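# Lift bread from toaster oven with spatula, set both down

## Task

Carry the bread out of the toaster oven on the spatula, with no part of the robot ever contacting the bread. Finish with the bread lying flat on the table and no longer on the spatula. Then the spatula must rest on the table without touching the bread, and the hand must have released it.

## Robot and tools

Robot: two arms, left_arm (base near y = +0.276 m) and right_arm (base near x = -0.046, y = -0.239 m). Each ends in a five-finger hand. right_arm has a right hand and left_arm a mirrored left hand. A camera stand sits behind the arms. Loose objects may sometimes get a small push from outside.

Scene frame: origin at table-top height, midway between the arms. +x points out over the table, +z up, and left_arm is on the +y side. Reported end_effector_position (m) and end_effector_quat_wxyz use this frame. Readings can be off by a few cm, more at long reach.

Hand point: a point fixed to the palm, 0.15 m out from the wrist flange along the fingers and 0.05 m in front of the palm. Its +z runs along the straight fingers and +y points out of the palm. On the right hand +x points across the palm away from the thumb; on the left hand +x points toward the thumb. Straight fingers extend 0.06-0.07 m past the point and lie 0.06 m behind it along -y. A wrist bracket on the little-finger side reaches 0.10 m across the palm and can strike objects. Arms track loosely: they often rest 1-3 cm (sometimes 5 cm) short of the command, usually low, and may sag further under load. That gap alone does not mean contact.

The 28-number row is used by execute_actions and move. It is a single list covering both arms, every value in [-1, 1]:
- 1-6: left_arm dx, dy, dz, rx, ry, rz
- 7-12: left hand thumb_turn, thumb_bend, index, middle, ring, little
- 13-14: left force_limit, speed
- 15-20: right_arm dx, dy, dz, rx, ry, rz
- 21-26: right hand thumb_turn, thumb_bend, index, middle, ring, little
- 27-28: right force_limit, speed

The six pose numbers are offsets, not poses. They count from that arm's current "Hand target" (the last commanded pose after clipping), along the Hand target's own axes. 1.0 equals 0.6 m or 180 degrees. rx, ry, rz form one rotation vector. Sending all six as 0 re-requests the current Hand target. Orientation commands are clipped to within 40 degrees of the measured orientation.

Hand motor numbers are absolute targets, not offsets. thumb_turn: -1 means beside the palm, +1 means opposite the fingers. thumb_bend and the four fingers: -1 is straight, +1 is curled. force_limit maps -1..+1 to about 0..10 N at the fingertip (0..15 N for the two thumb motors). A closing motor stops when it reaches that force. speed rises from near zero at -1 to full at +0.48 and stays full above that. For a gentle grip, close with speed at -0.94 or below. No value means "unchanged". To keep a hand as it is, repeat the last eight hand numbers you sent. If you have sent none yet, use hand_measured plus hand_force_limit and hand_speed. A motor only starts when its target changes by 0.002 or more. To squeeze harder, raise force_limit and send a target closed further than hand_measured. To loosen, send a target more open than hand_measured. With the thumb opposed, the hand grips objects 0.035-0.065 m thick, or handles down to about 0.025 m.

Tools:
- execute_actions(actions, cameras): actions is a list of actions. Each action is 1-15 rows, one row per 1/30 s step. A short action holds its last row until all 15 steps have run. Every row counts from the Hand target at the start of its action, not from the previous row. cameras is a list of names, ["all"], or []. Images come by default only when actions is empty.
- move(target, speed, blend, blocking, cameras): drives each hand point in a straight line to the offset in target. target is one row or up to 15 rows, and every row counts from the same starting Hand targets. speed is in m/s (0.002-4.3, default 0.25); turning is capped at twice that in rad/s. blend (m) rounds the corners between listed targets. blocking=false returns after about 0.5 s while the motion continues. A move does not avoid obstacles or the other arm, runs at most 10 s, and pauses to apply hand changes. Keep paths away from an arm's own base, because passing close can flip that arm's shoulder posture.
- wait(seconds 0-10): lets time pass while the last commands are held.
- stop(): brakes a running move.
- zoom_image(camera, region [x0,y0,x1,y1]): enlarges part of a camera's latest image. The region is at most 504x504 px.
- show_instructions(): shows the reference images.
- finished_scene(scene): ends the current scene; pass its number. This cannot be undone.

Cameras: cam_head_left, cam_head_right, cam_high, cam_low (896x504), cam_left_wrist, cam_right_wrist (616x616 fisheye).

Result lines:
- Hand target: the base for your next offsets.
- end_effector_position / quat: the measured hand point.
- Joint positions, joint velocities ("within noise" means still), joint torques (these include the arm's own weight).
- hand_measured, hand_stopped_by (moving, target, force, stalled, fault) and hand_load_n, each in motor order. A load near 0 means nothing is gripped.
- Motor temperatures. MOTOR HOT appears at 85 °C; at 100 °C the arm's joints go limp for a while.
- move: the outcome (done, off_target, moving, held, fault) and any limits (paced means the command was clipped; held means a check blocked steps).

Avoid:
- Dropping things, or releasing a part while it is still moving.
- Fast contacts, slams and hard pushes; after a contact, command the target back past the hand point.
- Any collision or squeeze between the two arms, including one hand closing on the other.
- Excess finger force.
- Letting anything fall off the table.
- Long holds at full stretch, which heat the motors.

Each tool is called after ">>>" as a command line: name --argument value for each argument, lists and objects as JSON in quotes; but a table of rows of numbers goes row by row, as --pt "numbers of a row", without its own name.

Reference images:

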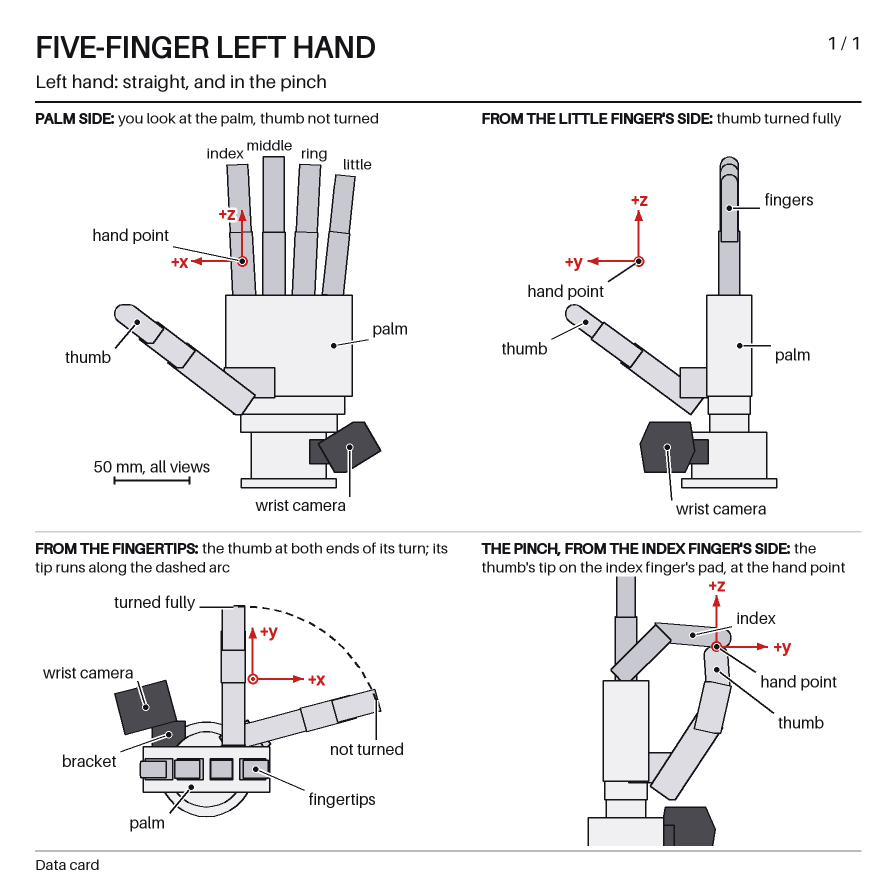

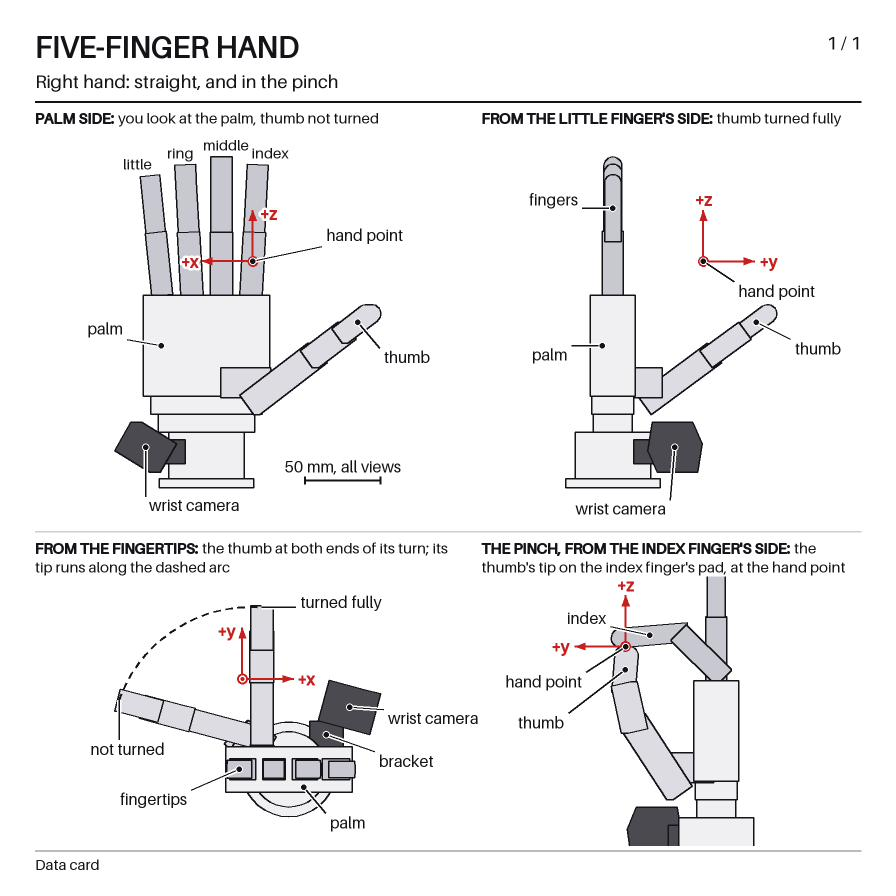

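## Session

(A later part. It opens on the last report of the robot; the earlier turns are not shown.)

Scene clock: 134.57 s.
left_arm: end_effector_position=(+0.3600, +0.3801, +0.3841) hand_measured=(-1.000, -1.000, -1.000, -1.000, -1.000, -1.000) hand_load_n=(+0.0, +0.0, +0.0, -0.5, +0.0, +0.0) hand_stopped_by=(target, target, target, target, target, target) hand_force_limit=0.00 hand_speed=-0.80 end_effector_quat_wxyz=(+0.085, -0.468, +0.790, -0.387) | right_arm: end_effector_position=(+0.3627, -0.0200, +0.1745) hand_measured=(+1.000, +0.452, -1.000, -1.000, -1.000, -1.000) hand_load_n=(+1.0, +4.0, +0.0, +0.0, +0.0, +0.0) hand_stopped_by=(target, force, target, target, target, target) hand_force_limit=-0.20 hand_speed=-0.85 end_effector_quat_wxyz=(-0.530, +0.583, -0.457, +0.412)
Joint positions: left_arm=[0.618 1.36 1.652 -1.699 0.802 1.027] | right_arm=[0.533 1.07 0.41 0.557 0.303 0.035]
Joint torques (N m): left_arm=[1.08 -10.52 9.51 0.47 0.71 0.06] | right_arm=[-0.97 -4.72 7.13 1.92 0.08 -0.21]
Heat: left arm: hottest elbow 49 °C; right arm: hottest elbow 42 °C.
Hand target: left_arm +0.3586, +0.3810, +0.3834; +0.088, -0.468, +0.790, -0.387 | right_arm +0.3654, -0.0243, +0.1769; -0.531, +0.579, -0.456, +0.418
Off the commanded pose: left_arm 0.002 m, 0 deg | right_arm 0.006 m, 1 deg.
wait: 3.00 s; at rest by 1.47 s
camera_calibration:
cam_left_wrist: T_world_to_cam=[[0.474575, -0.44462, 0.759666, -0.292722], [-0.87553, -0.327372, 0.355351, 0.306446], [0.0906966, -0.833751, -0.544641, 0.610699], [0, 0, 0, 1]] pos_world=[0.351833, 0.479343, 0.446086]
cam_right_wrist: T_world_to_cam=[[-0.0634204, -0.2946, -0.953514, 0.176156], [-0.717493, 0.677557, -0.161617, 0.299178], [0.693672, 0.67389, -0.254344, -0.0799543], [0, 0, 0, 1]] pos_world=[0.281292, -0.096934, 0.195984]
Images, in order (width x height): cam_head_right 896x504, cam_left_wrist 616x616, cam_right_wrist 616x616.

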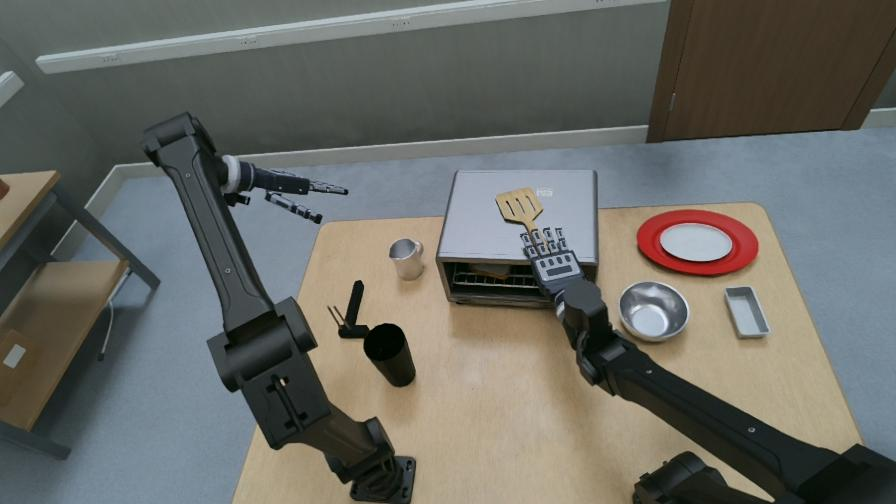

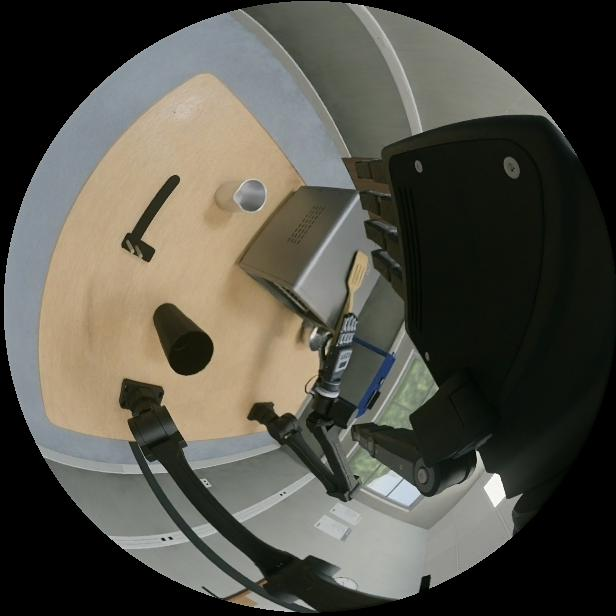

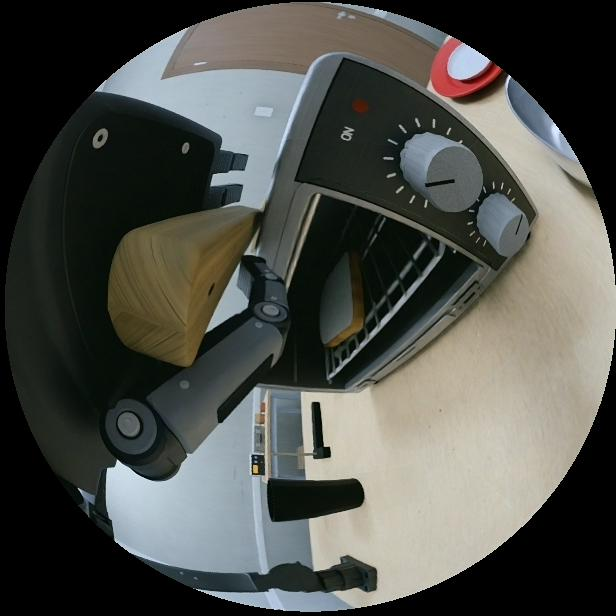

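>>> execute_actions --actions '[[[0,0,0,0,0,0,-1,-1,-1,-1,-1,-1,0,-0.8,0,0,0,0,0,0,1,0.8,-1,-1,-1,-1,0.4,-0.9]]]'

>>> wait --seconds 3 --cameras '["cam_head_right","cam_right_wrist","cam_left_wrist"]'

>>> zoom_image --camera "cam_right_wrist" --region '[60, 180, 320, 460]'

>>> zoom_image --camera "cam_left_wrist" --region '[270, 230, 390, 390]'

Scene clock: 135.37 s.
left_arm: end_effector_position=(+0.3600, +0.3801, +0.3841) hand_measured=(-1.000, -1.000, -1.000, -1.000, -1.000, -1.000) hand_load_n=(+0.0, +0.0, +0.0, -0.5, +0.0, +0.0) hand_stopped_by=(target, target, target, target, target, target) hand_force_limit=0.00 hand_speed=-0.80 end_effector_quat_wxyz=(+0.085, -0.468, +0.790, -0.387) | right_arm: end_effector_position=(+0.3627, -0.0200, +0.1745) hand_measured=(+1.000, +0.470, -1.000, -1.000, -1.000, -1.000) hand_load_n=(+2.5, +10.0, +0.0, +0.0, +0.0, +0.0) hand_stopped_by=(target, force, target, target, target, target) hand_force_limit=0.40 hand_speed=-0.90 end_effector_quat_wxyz=(-0.530, +0.583, -0.457, +0.412)
Joint positions: left_arm=[0.618 1.36 1.652 -1.699 0.802 1.027] | right_arm=[0.533 1.07 0.41 0.557 0.303 0.035]
Joint torques (N m): left_arm=[0.97 -10.7 9.48 0.49 0.7 0.06] | right_arm=[-1.14 -4.84 7.17 1.95 0.07 -0.2]
Heat: left arm: hottest elbow 49 °C; right arm: hottest elbow 42 °C.
Hand target: left_arm +0.3586, +0.3810, +0.3834; +0.088, -0.468, +0.790, -0.387 | right_arm +0.3654, -0.0243, +0.1769; -0.531, +0.579, -0.456, +0.418
Off the commanded pose: left_arm 0.002 m, 0 deg | right_arm 0.006 m, 1 deg.
Step readings (end_effector_position of left_arm | right_arm):
0: (+0.3600, +0.3801, +0.3841) | (+0.3627, -0.0200, +0.1745)
1: (+0.3600, +0.3801, +0.3841) | (+0.3627, -0.0200, +0.1745)
2: (+0.3600, +0.3801, +0.3841) | (+0.3627, -0.0200, +0.1745)
4: (+0.3600, +0.3801, +0.3841) | (+0.3627, -0.0200, +0.1745)
8: (+0.3600, +0.3801, +0.3841) | (+0.3627, -0.0200, +0.1745)
15: (+0.3600, +0.3801, +0.3841) | (+0.3627, -0.0200, +0.1745)

Scene clock: 138.37 s.
left_arm: end_effector_position=(+0.3600, +0.3801, +0.3841) hand_measured=(-1.000, -1.000, -1.000, -1.000, -1.000, -1.000) hand_load_n=(+0.0, +0.0, +0.0, +0.0, +0.0, +0.0) hand_stopped_by=(target, target, target, target, target, target) hand_force_limit=0.00 hand_speed=-0.80 end_effector_quat_wxyz=(+0.085, -0.468, +0.790, -0.387) | right_arm: end_effector_position=(+0.3627, -0.0200, +0.1745) hand_measured=(+1.000, +0.470, -1.000, -1.000, -1.000, -1.000) hand_load_n=(+2.5, +10.5, +0.0, +0.0, +0.0, +0.0) hand_stopped_by=(target, force, target, target, target, target) hand_force_limit=0.40 hand_speed=-0.90 end_effector_quat_wxyz=(-0.530, +0.583, -0.457, +0.412)
Joint positions: left_arm=[0.618 1.36 1.652 -1.699 0.802 1.027] | right_arm=[0.533 1.07 0.41 0.557 0.303 0.035]
Joint torques (N m): left_arm=[1.03 -10.52 9.51 0.46 0.71 0.06] | right_arm=[-1.44 -4.78 7.16 1.96 0.06 -0.19]
Heat: left arm: hottest elbow 49 °C; right arm: hottest elbow 42 °C.
Hand target: left_arm +0.3586, +0.3810, +0.3834; +0.088, -0.468, +0.790, -0.387 | right_arm +0.3654, -0.0243, +0.1769; -0.531, +0.579, -0.456, +0.418
Off the commanded pose: left_arm 0.002 m, 0 deg | right_arm 0.006 m, 1 deg.
wait: 3.00 s; at rest by 0.17 s
camera_calibration:
cam_left_wrist: T_world_to_cam=[[0.474575, -0.44462, 0.759666, -0.292722], [-0.87553, -0.327372, 0.355351, 0.306446], [0.0906966, -0.833751, -0.544641, 0.610699], [0, 0, 0, 1]] pos_world=[0.351833, 0.479343, 0.446086]
cam_right_wrist: T_world_to_cam=[[-0.0634204, -0.2946, -0.953514, 0.176156], [-0.717493, 0.677557, -0.161617, 0.299178], [0.693672, 0.67389, -0.254344, -0.0799543], [0, 0, 0, 1]] pos_world=[0.281292, -0.096934, 0.195984]
Images, in order (width x height): cam_head_right 896x504, cam_left_wrist 616x616, cam_right_wrist 616x616.

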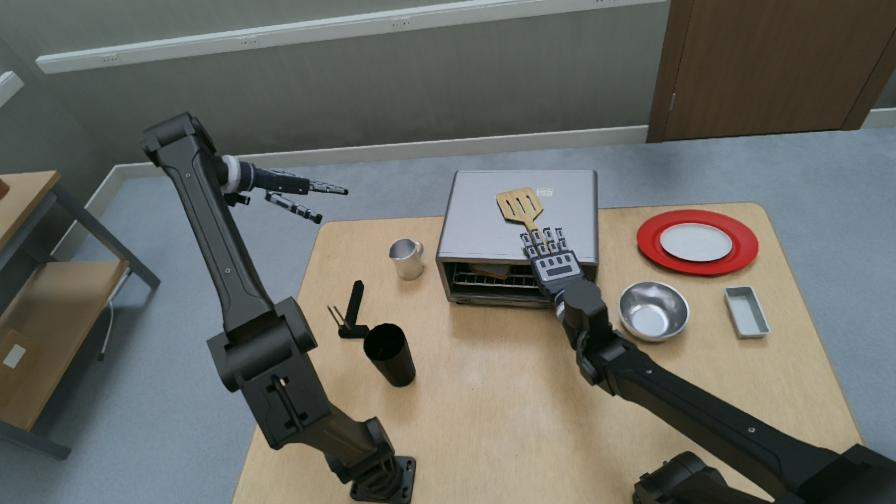

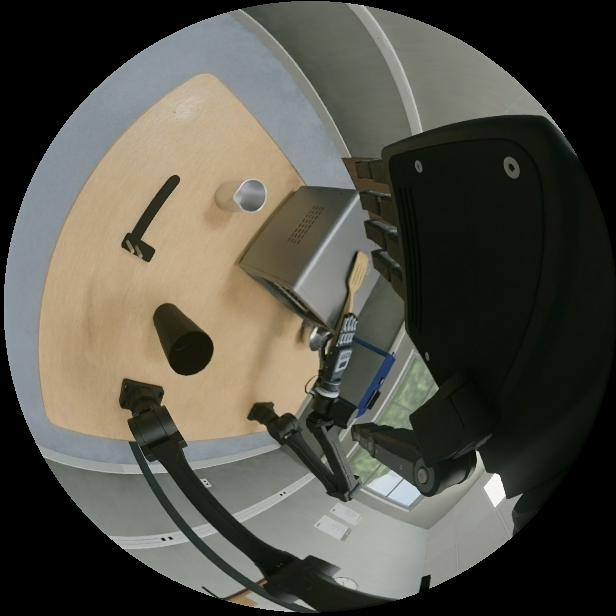

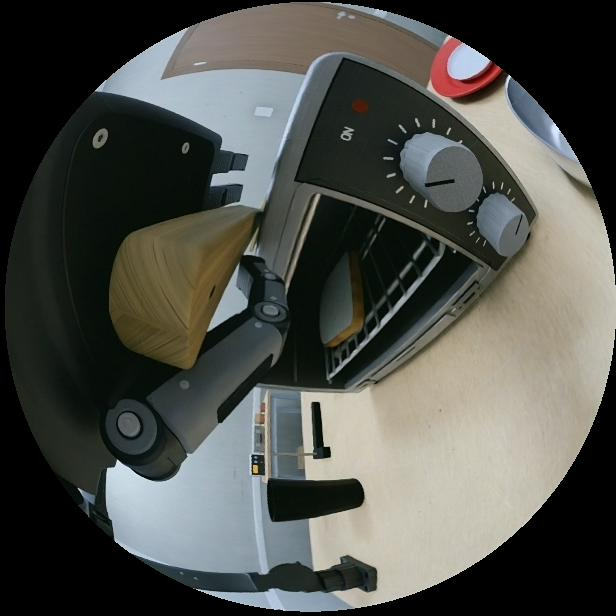

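Scaled by 1.800 from the camera's 616x616 image, which has a finer 880x880 frame.

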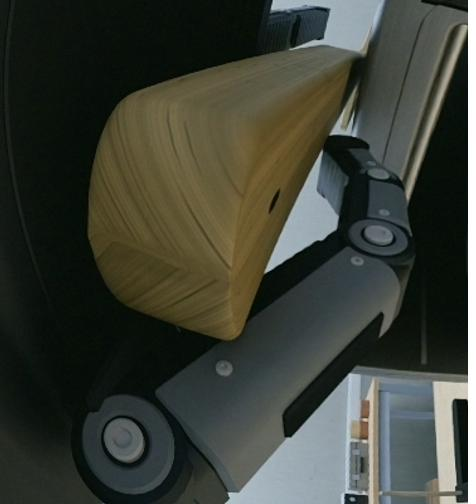

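Scaled by 3.150 from the camera's 616x616 image, which has a finer 880x880 frame.

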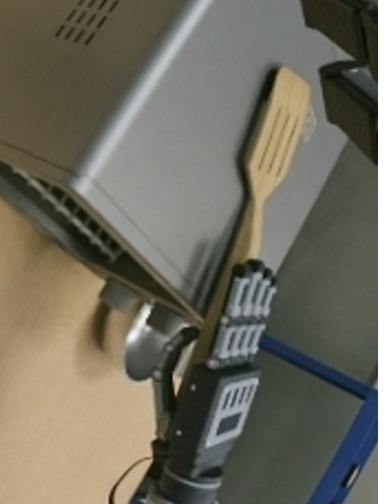

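>>> move --target '[0,0,0,0,0,0,-1,-1,-1,-1,-1,-1,0,-0.8,0,-0.083,-0.0072,0,0,0,1,0.8,-1,-1,-1,-1,0.4,-0.9]' --speed 0.05 --cameras '["all"]'

>>> zoom_image --camera "cam_low" --region '[330, 130, 480, 230]'

>>> zoom_image --camera "cam_head_right" --region '[450, 170, 610, 330]'

>>> zoom_image --camera "cam_left_wrist" --region '[270, 230, 390, 390]'

Scene clock: 140.17 s.
left_arm: end_effector_position=(+0.3600, +0.3801, +0.3841) hand_measured=(-1.000, -1.000, -1.000, -1.000, -1.000, -1.000) hand_load_n=(+0.0, +0.0, +0.0, +0.0, +0.0, +0.0) hand_stopped_by=(target, target, target, target, target, target) hand_force_limit=0.00 hand_speed=-0.80 end_effector_quat_wxyz=(+0.085, -0.468, +0.790, -0.387) | right_arm: end_effector_position=(+0.3504, -0.0275, +0.1891) hand_measured=(+1.000, +0.470, -1.000, -1.000, -1.000, -1.000) hand_load_n=(+2.5, +10.5, +0.0, +0.0, +0.0, +0.0) hand_stopped_by=(target, force, target, target, target, target) hand_force_limit=0.40 hand_speed=-0.90 end_effector_quat_wxyz=(-0.512, +0.599, -0.463, +0.405)
Joint positions: left_arm=[0.618 1.36 1.652 -1.699 0.802 1.027] | right_arm=[0.533 0.962 0.439 0.368 0.303 0.035]
Joint torques (N m): left_arm=[1.03 -10.64 9.51 0.5 0.71 0.05] | right_arm=[-0.79 -5.36 12.16 1.16 0.11 -0.17]
Heat: left arm: hottest elbow 49 °C; right arm: hottest elbow 42 °C.
Hand target: left_arm +0.3586, +0.3810, +0.3834; +0.088, -0.468, +0.790, -0.387 | right_arm +0.3655, -0.0242, +0.2271; -0.531, +0.579, -0.456, +0.418
Off the commanded pose: left_arm 0.002 m, 0 deg | right_arm 0.041 m, 4 deg.
move: off_target (right_arm)
camera_calibration:
cam_left_wrist: T_world_to_cam=[[0.474575, -0.44462, 0.759666, -0.292722], [-0.87553, -0.327372, 0.355351, 0.306446], [0.0906966, -0.833751, -0.544641, 0.610699], [0, 0, 0, 1]] pos_world=[0.351833, 0.479343, 0.446086]
cam_right_wrist: T_world_to_cam=[[-0.105331, -0.320255, -0.941457, 0.198845], [-0.724324, 0.673382, -0.148026, 0.297574], [0.681366, 0.666328, -0.302897, -0.049321], [0, 0, 0, 1]] pos_world=[0.27009, -0.103835, 0.216314]

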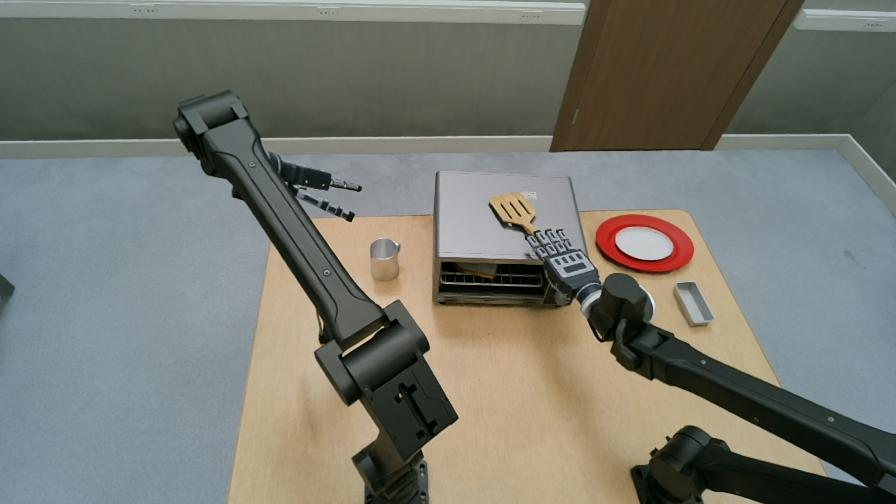

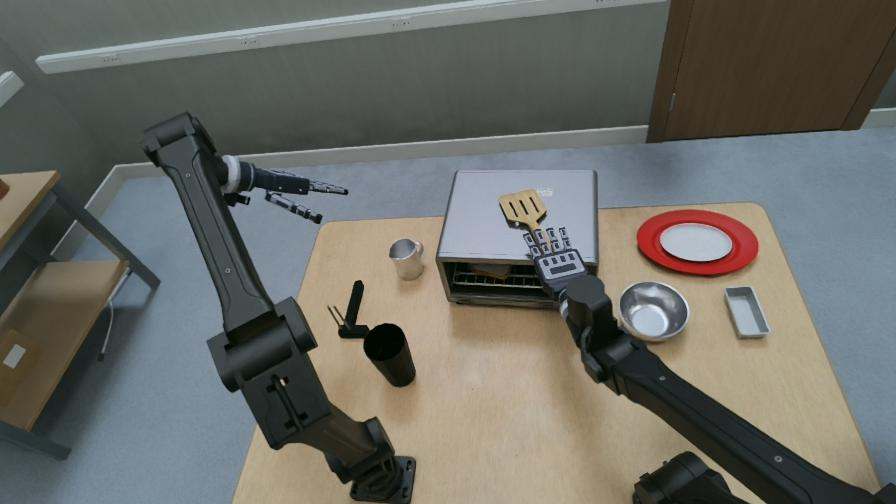

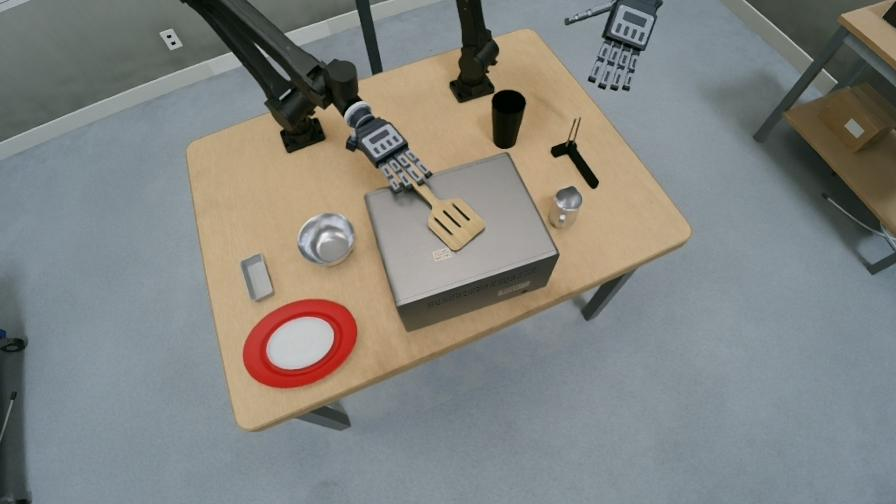

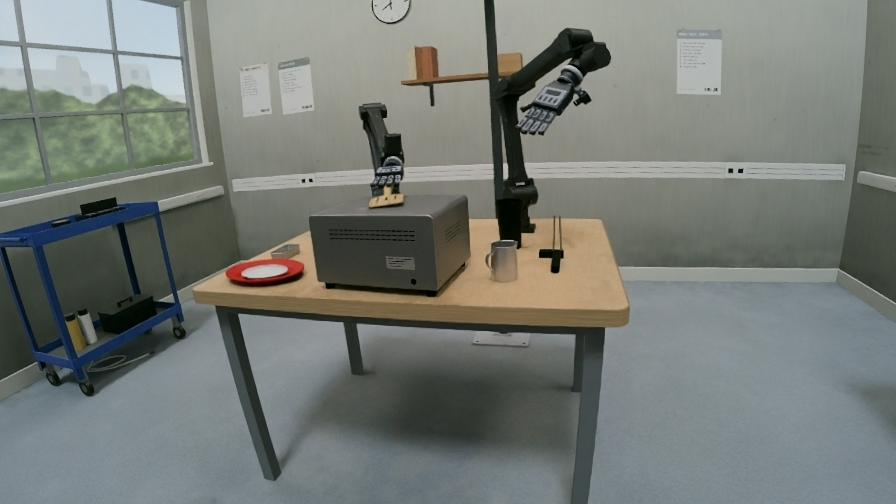

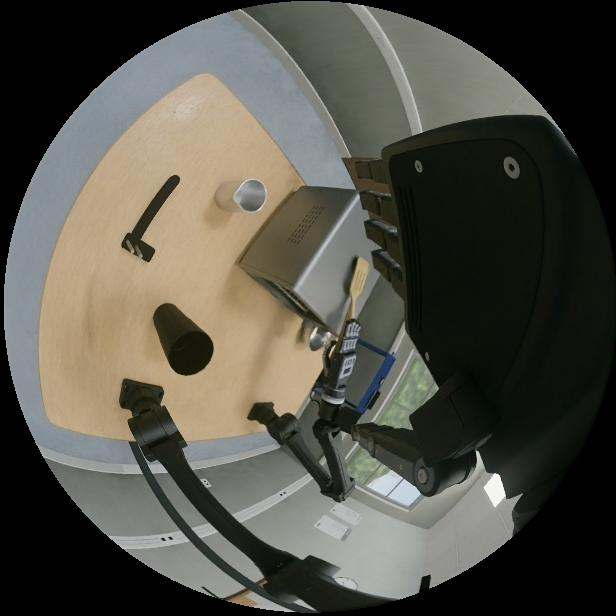

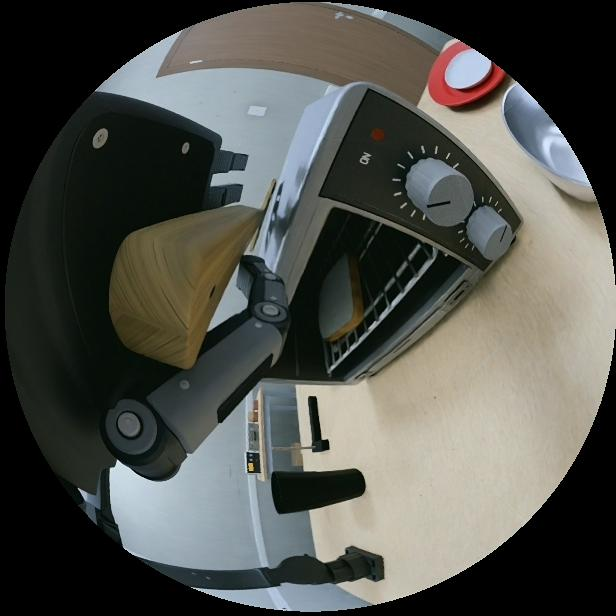

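Scaled by 3.360 from the camera's 896x504 image, which has a finer 1280x720 frame.

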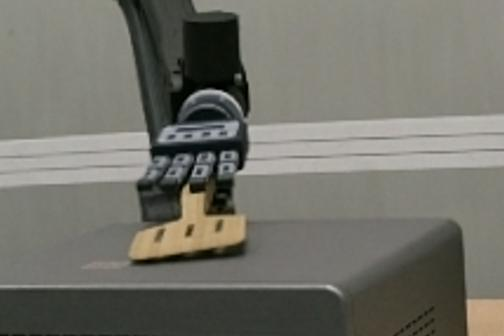

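Scaled by 3.150 from the camera's 896x504 image, which has a finer 1280x720 frame.

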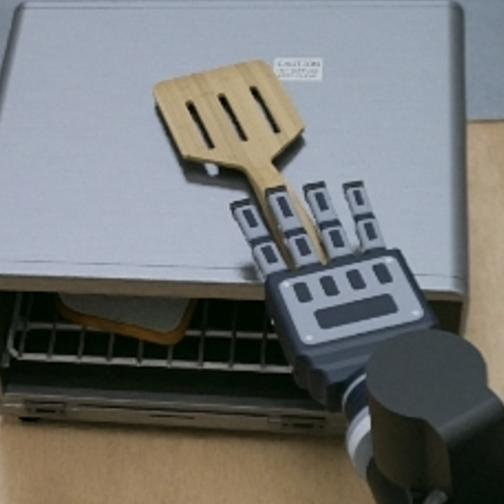

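Scaled by 3.150 from the camera's 616x616 image, which has a finer 880x880 frame.

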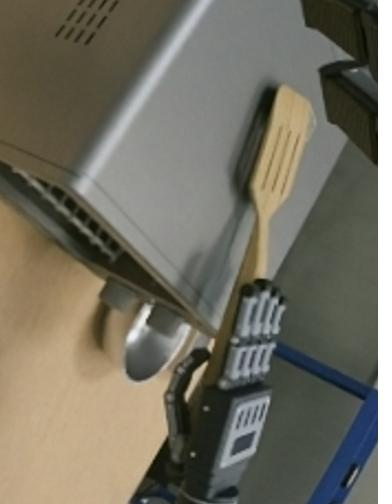

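>>> move --pt "0 0 0 0 0 0 -1 -1 -1 -1 -1 -1 0 -0.8 -0.0515 -0.072 -0.1917 0 0 0 1 0.8 -1 -1 -1 -1 0.4 -0.9" --pt "0 0 0 0 0 0 -1 -1 -1 -1 -1 -1 0 -0.8 -0.2163 -0.0063 -0.3703 0 0.1056 0.0091 1 0.8 -1 -1 -1 -1 0.4 -0.9" --speed 0.12 --blend '[0.04,0]' --cameras '["all"]'

>>> zoom_image --camera "cam_right_wrist" --region '[60, 100, 480, 460]'

>>> zoom_image --camera "cam_head_right" --region '[430, 230, 610, 420]'

Scene clock: 144.07 s.
left_arm: end_effector_position=(+0.3600, +0.3801, +0.3841) hand_measured=(-1.000, -1.000, -1.000, -1.000, -1.000, -1.000) hand_load_n=(+0.0, -0.5, +0.0, +0.0, +0.0, +0.5) hand_stopped_by=(target, target, target, target, target, target) hand_force_limit=0.00 hand_speed=-0.80 end_effector_quat_wxyz=(+0.085, -0.468, +0.790, -0.387) | right_arm: end_effector_position=(+0.1248, +0.0383, +0.2337) hand_measured=(+1.000, +0.470, -1.000, -1.000, -1.000, -1.000) hand_load_n=(+2.0, +10.5, +0.0, +0.0, -0.5, +0.0) hand_stopped_by=(target, force, target, target, target, target) hand_force_limit=0.40 hand_speed=-0.90 end_effector_quat_wxyz=(+0.509, -0.531, +0.466, -0.492)
Joint positions: left_arm=[0.618 1.36 1.652 -1.699 0.802 1.027] | right_arm=[1.642 0.796 0.472 -0.124 1.576 0.4]
Joint torques (N m): left_arm=[0.91 -10.75 9.48 0.46 0.7 0.06] | right_arm=[0.85 -0.91 10.45 1.36 0.66 -0.02]
Heat: left arm: hottest elbow 49 °C; right arm: hottest elbow 43 °C.
Hand target: left_arm +0.3586, +0.3810, +0.3834; +0.088, -0.468, +0.790, -0.387 | right_arm +0.1202, +0.0501, +0.2500; +0.454, -0.496, +0.546, -0.501
Off the commanded pose: left_arm 0.002 m, 0 deg | right_arm 0.021 m, 12 deg.
joint sent to its limit (right arm) — joint 5 (wrist yaw), upper limit. The joint targets are off in orientation, not in position.
move: off_target (right_arm)
camera_calibration:
cam_left_wrist: T_world_to_cam=[[0.474575, -0.44462, 0.759666, -0.292722], [-0.87553, -0.327372, 0.355351, 0.306446], [0.0906966, -0.833751, -0.544641, 0.610699], [0, 0, 0, 1]] pos_world=[0.351833, 0.479343, 0.446086]
cam_right_wrist: T_world_to_cam=[[-0.00990495, -0.321258, -0.94694, 0.227495], [-0.578523, 0.774247, -0.256619, 0.0997905], [0.815606, 0.545284, -0.193524, 0.036358], [0, 0, 0, 1]] pos_world=[0.0303306, -0.0240032, 0.248069]

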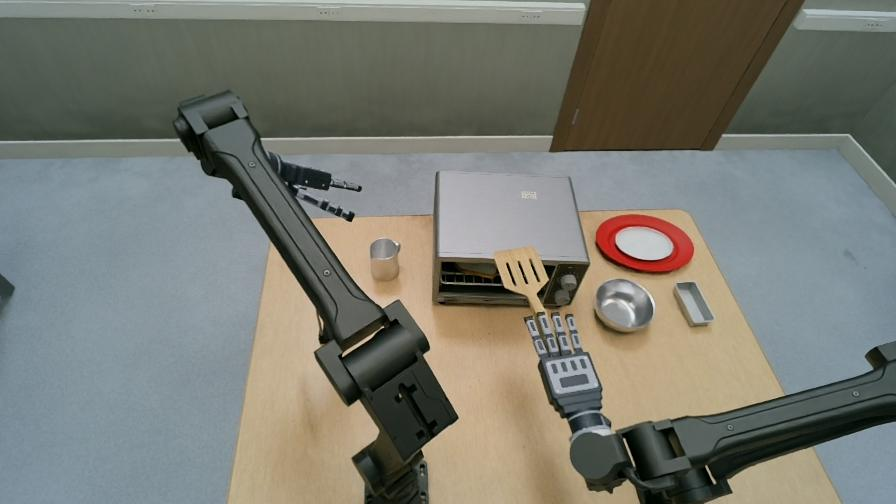

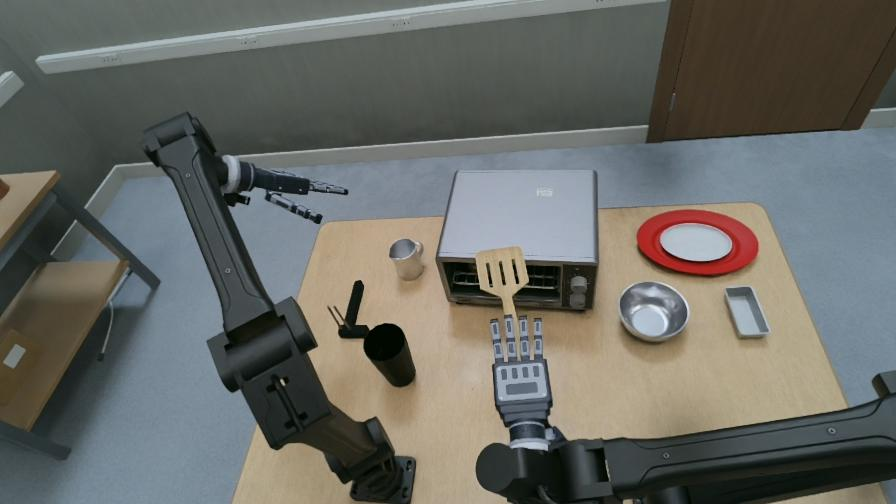

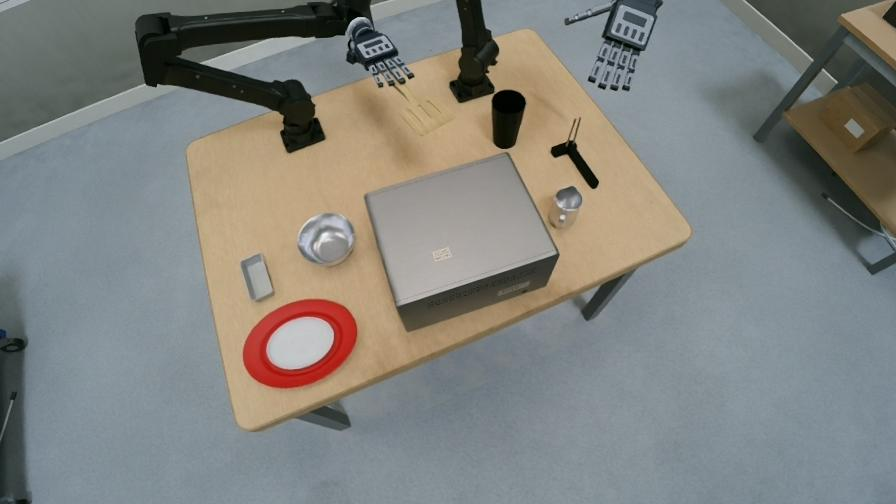

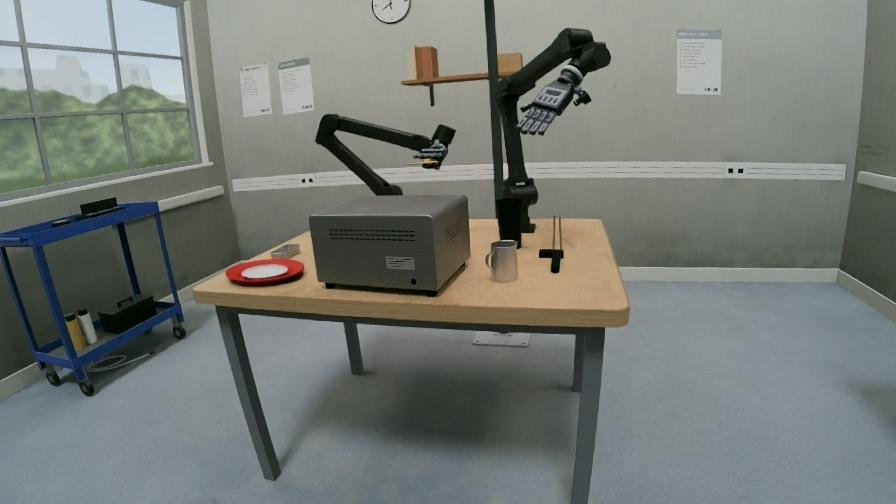

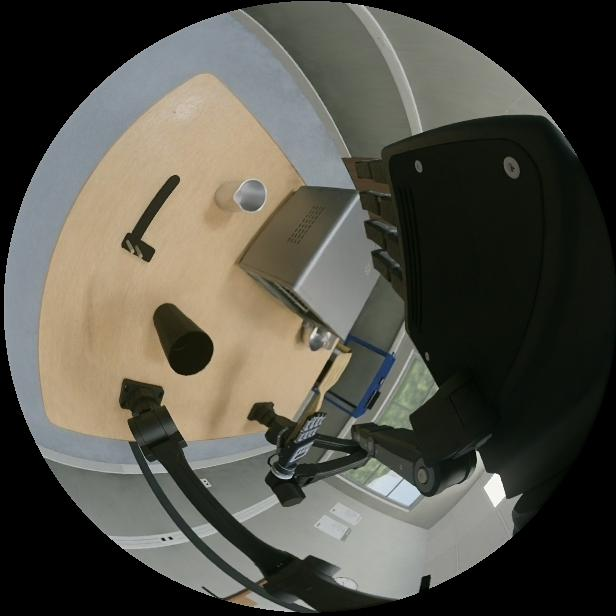

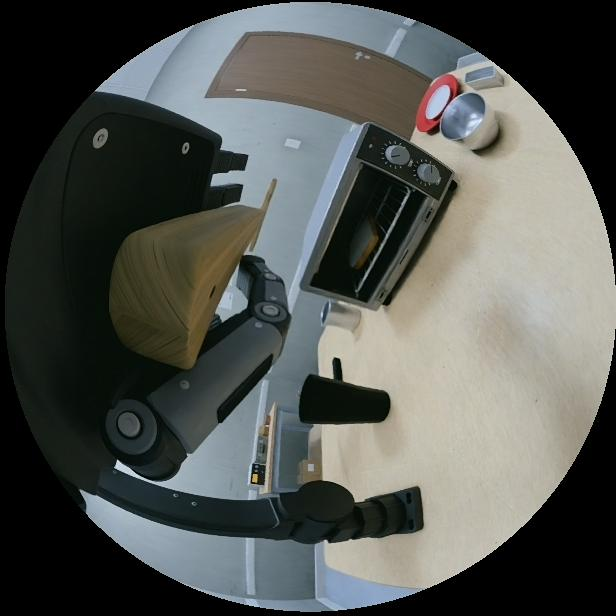

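Scaled by 1.200 from the camera's 616x616 image, which has a finer 880x880 frame.

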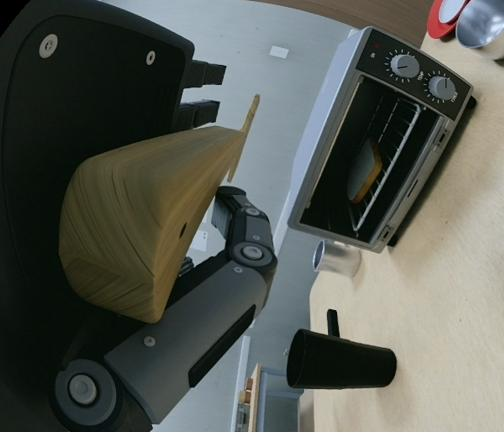

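Scaled by 2.653 from the camera's 896x504 image, which has a finer 1280x720 frame.

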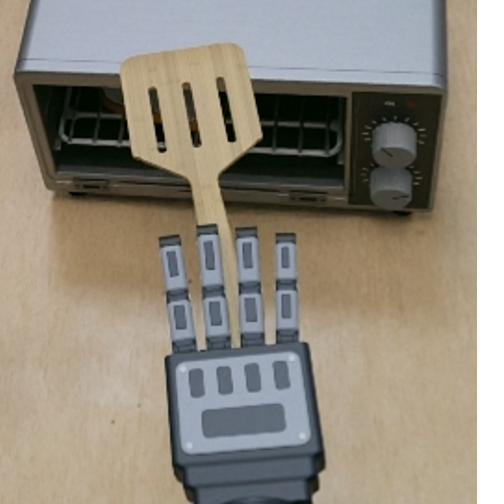

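>>> zoom_image --camera "cam_head_left" --region '[430, 230, 610, 420]'

Scaled by 2.653 from the camera's 896x504 image, which has a finer 1280x720 frame.

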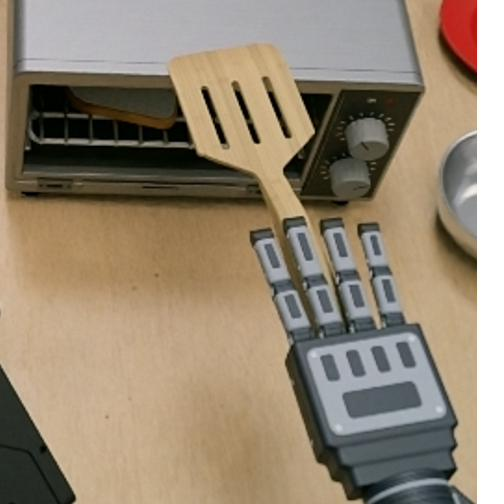

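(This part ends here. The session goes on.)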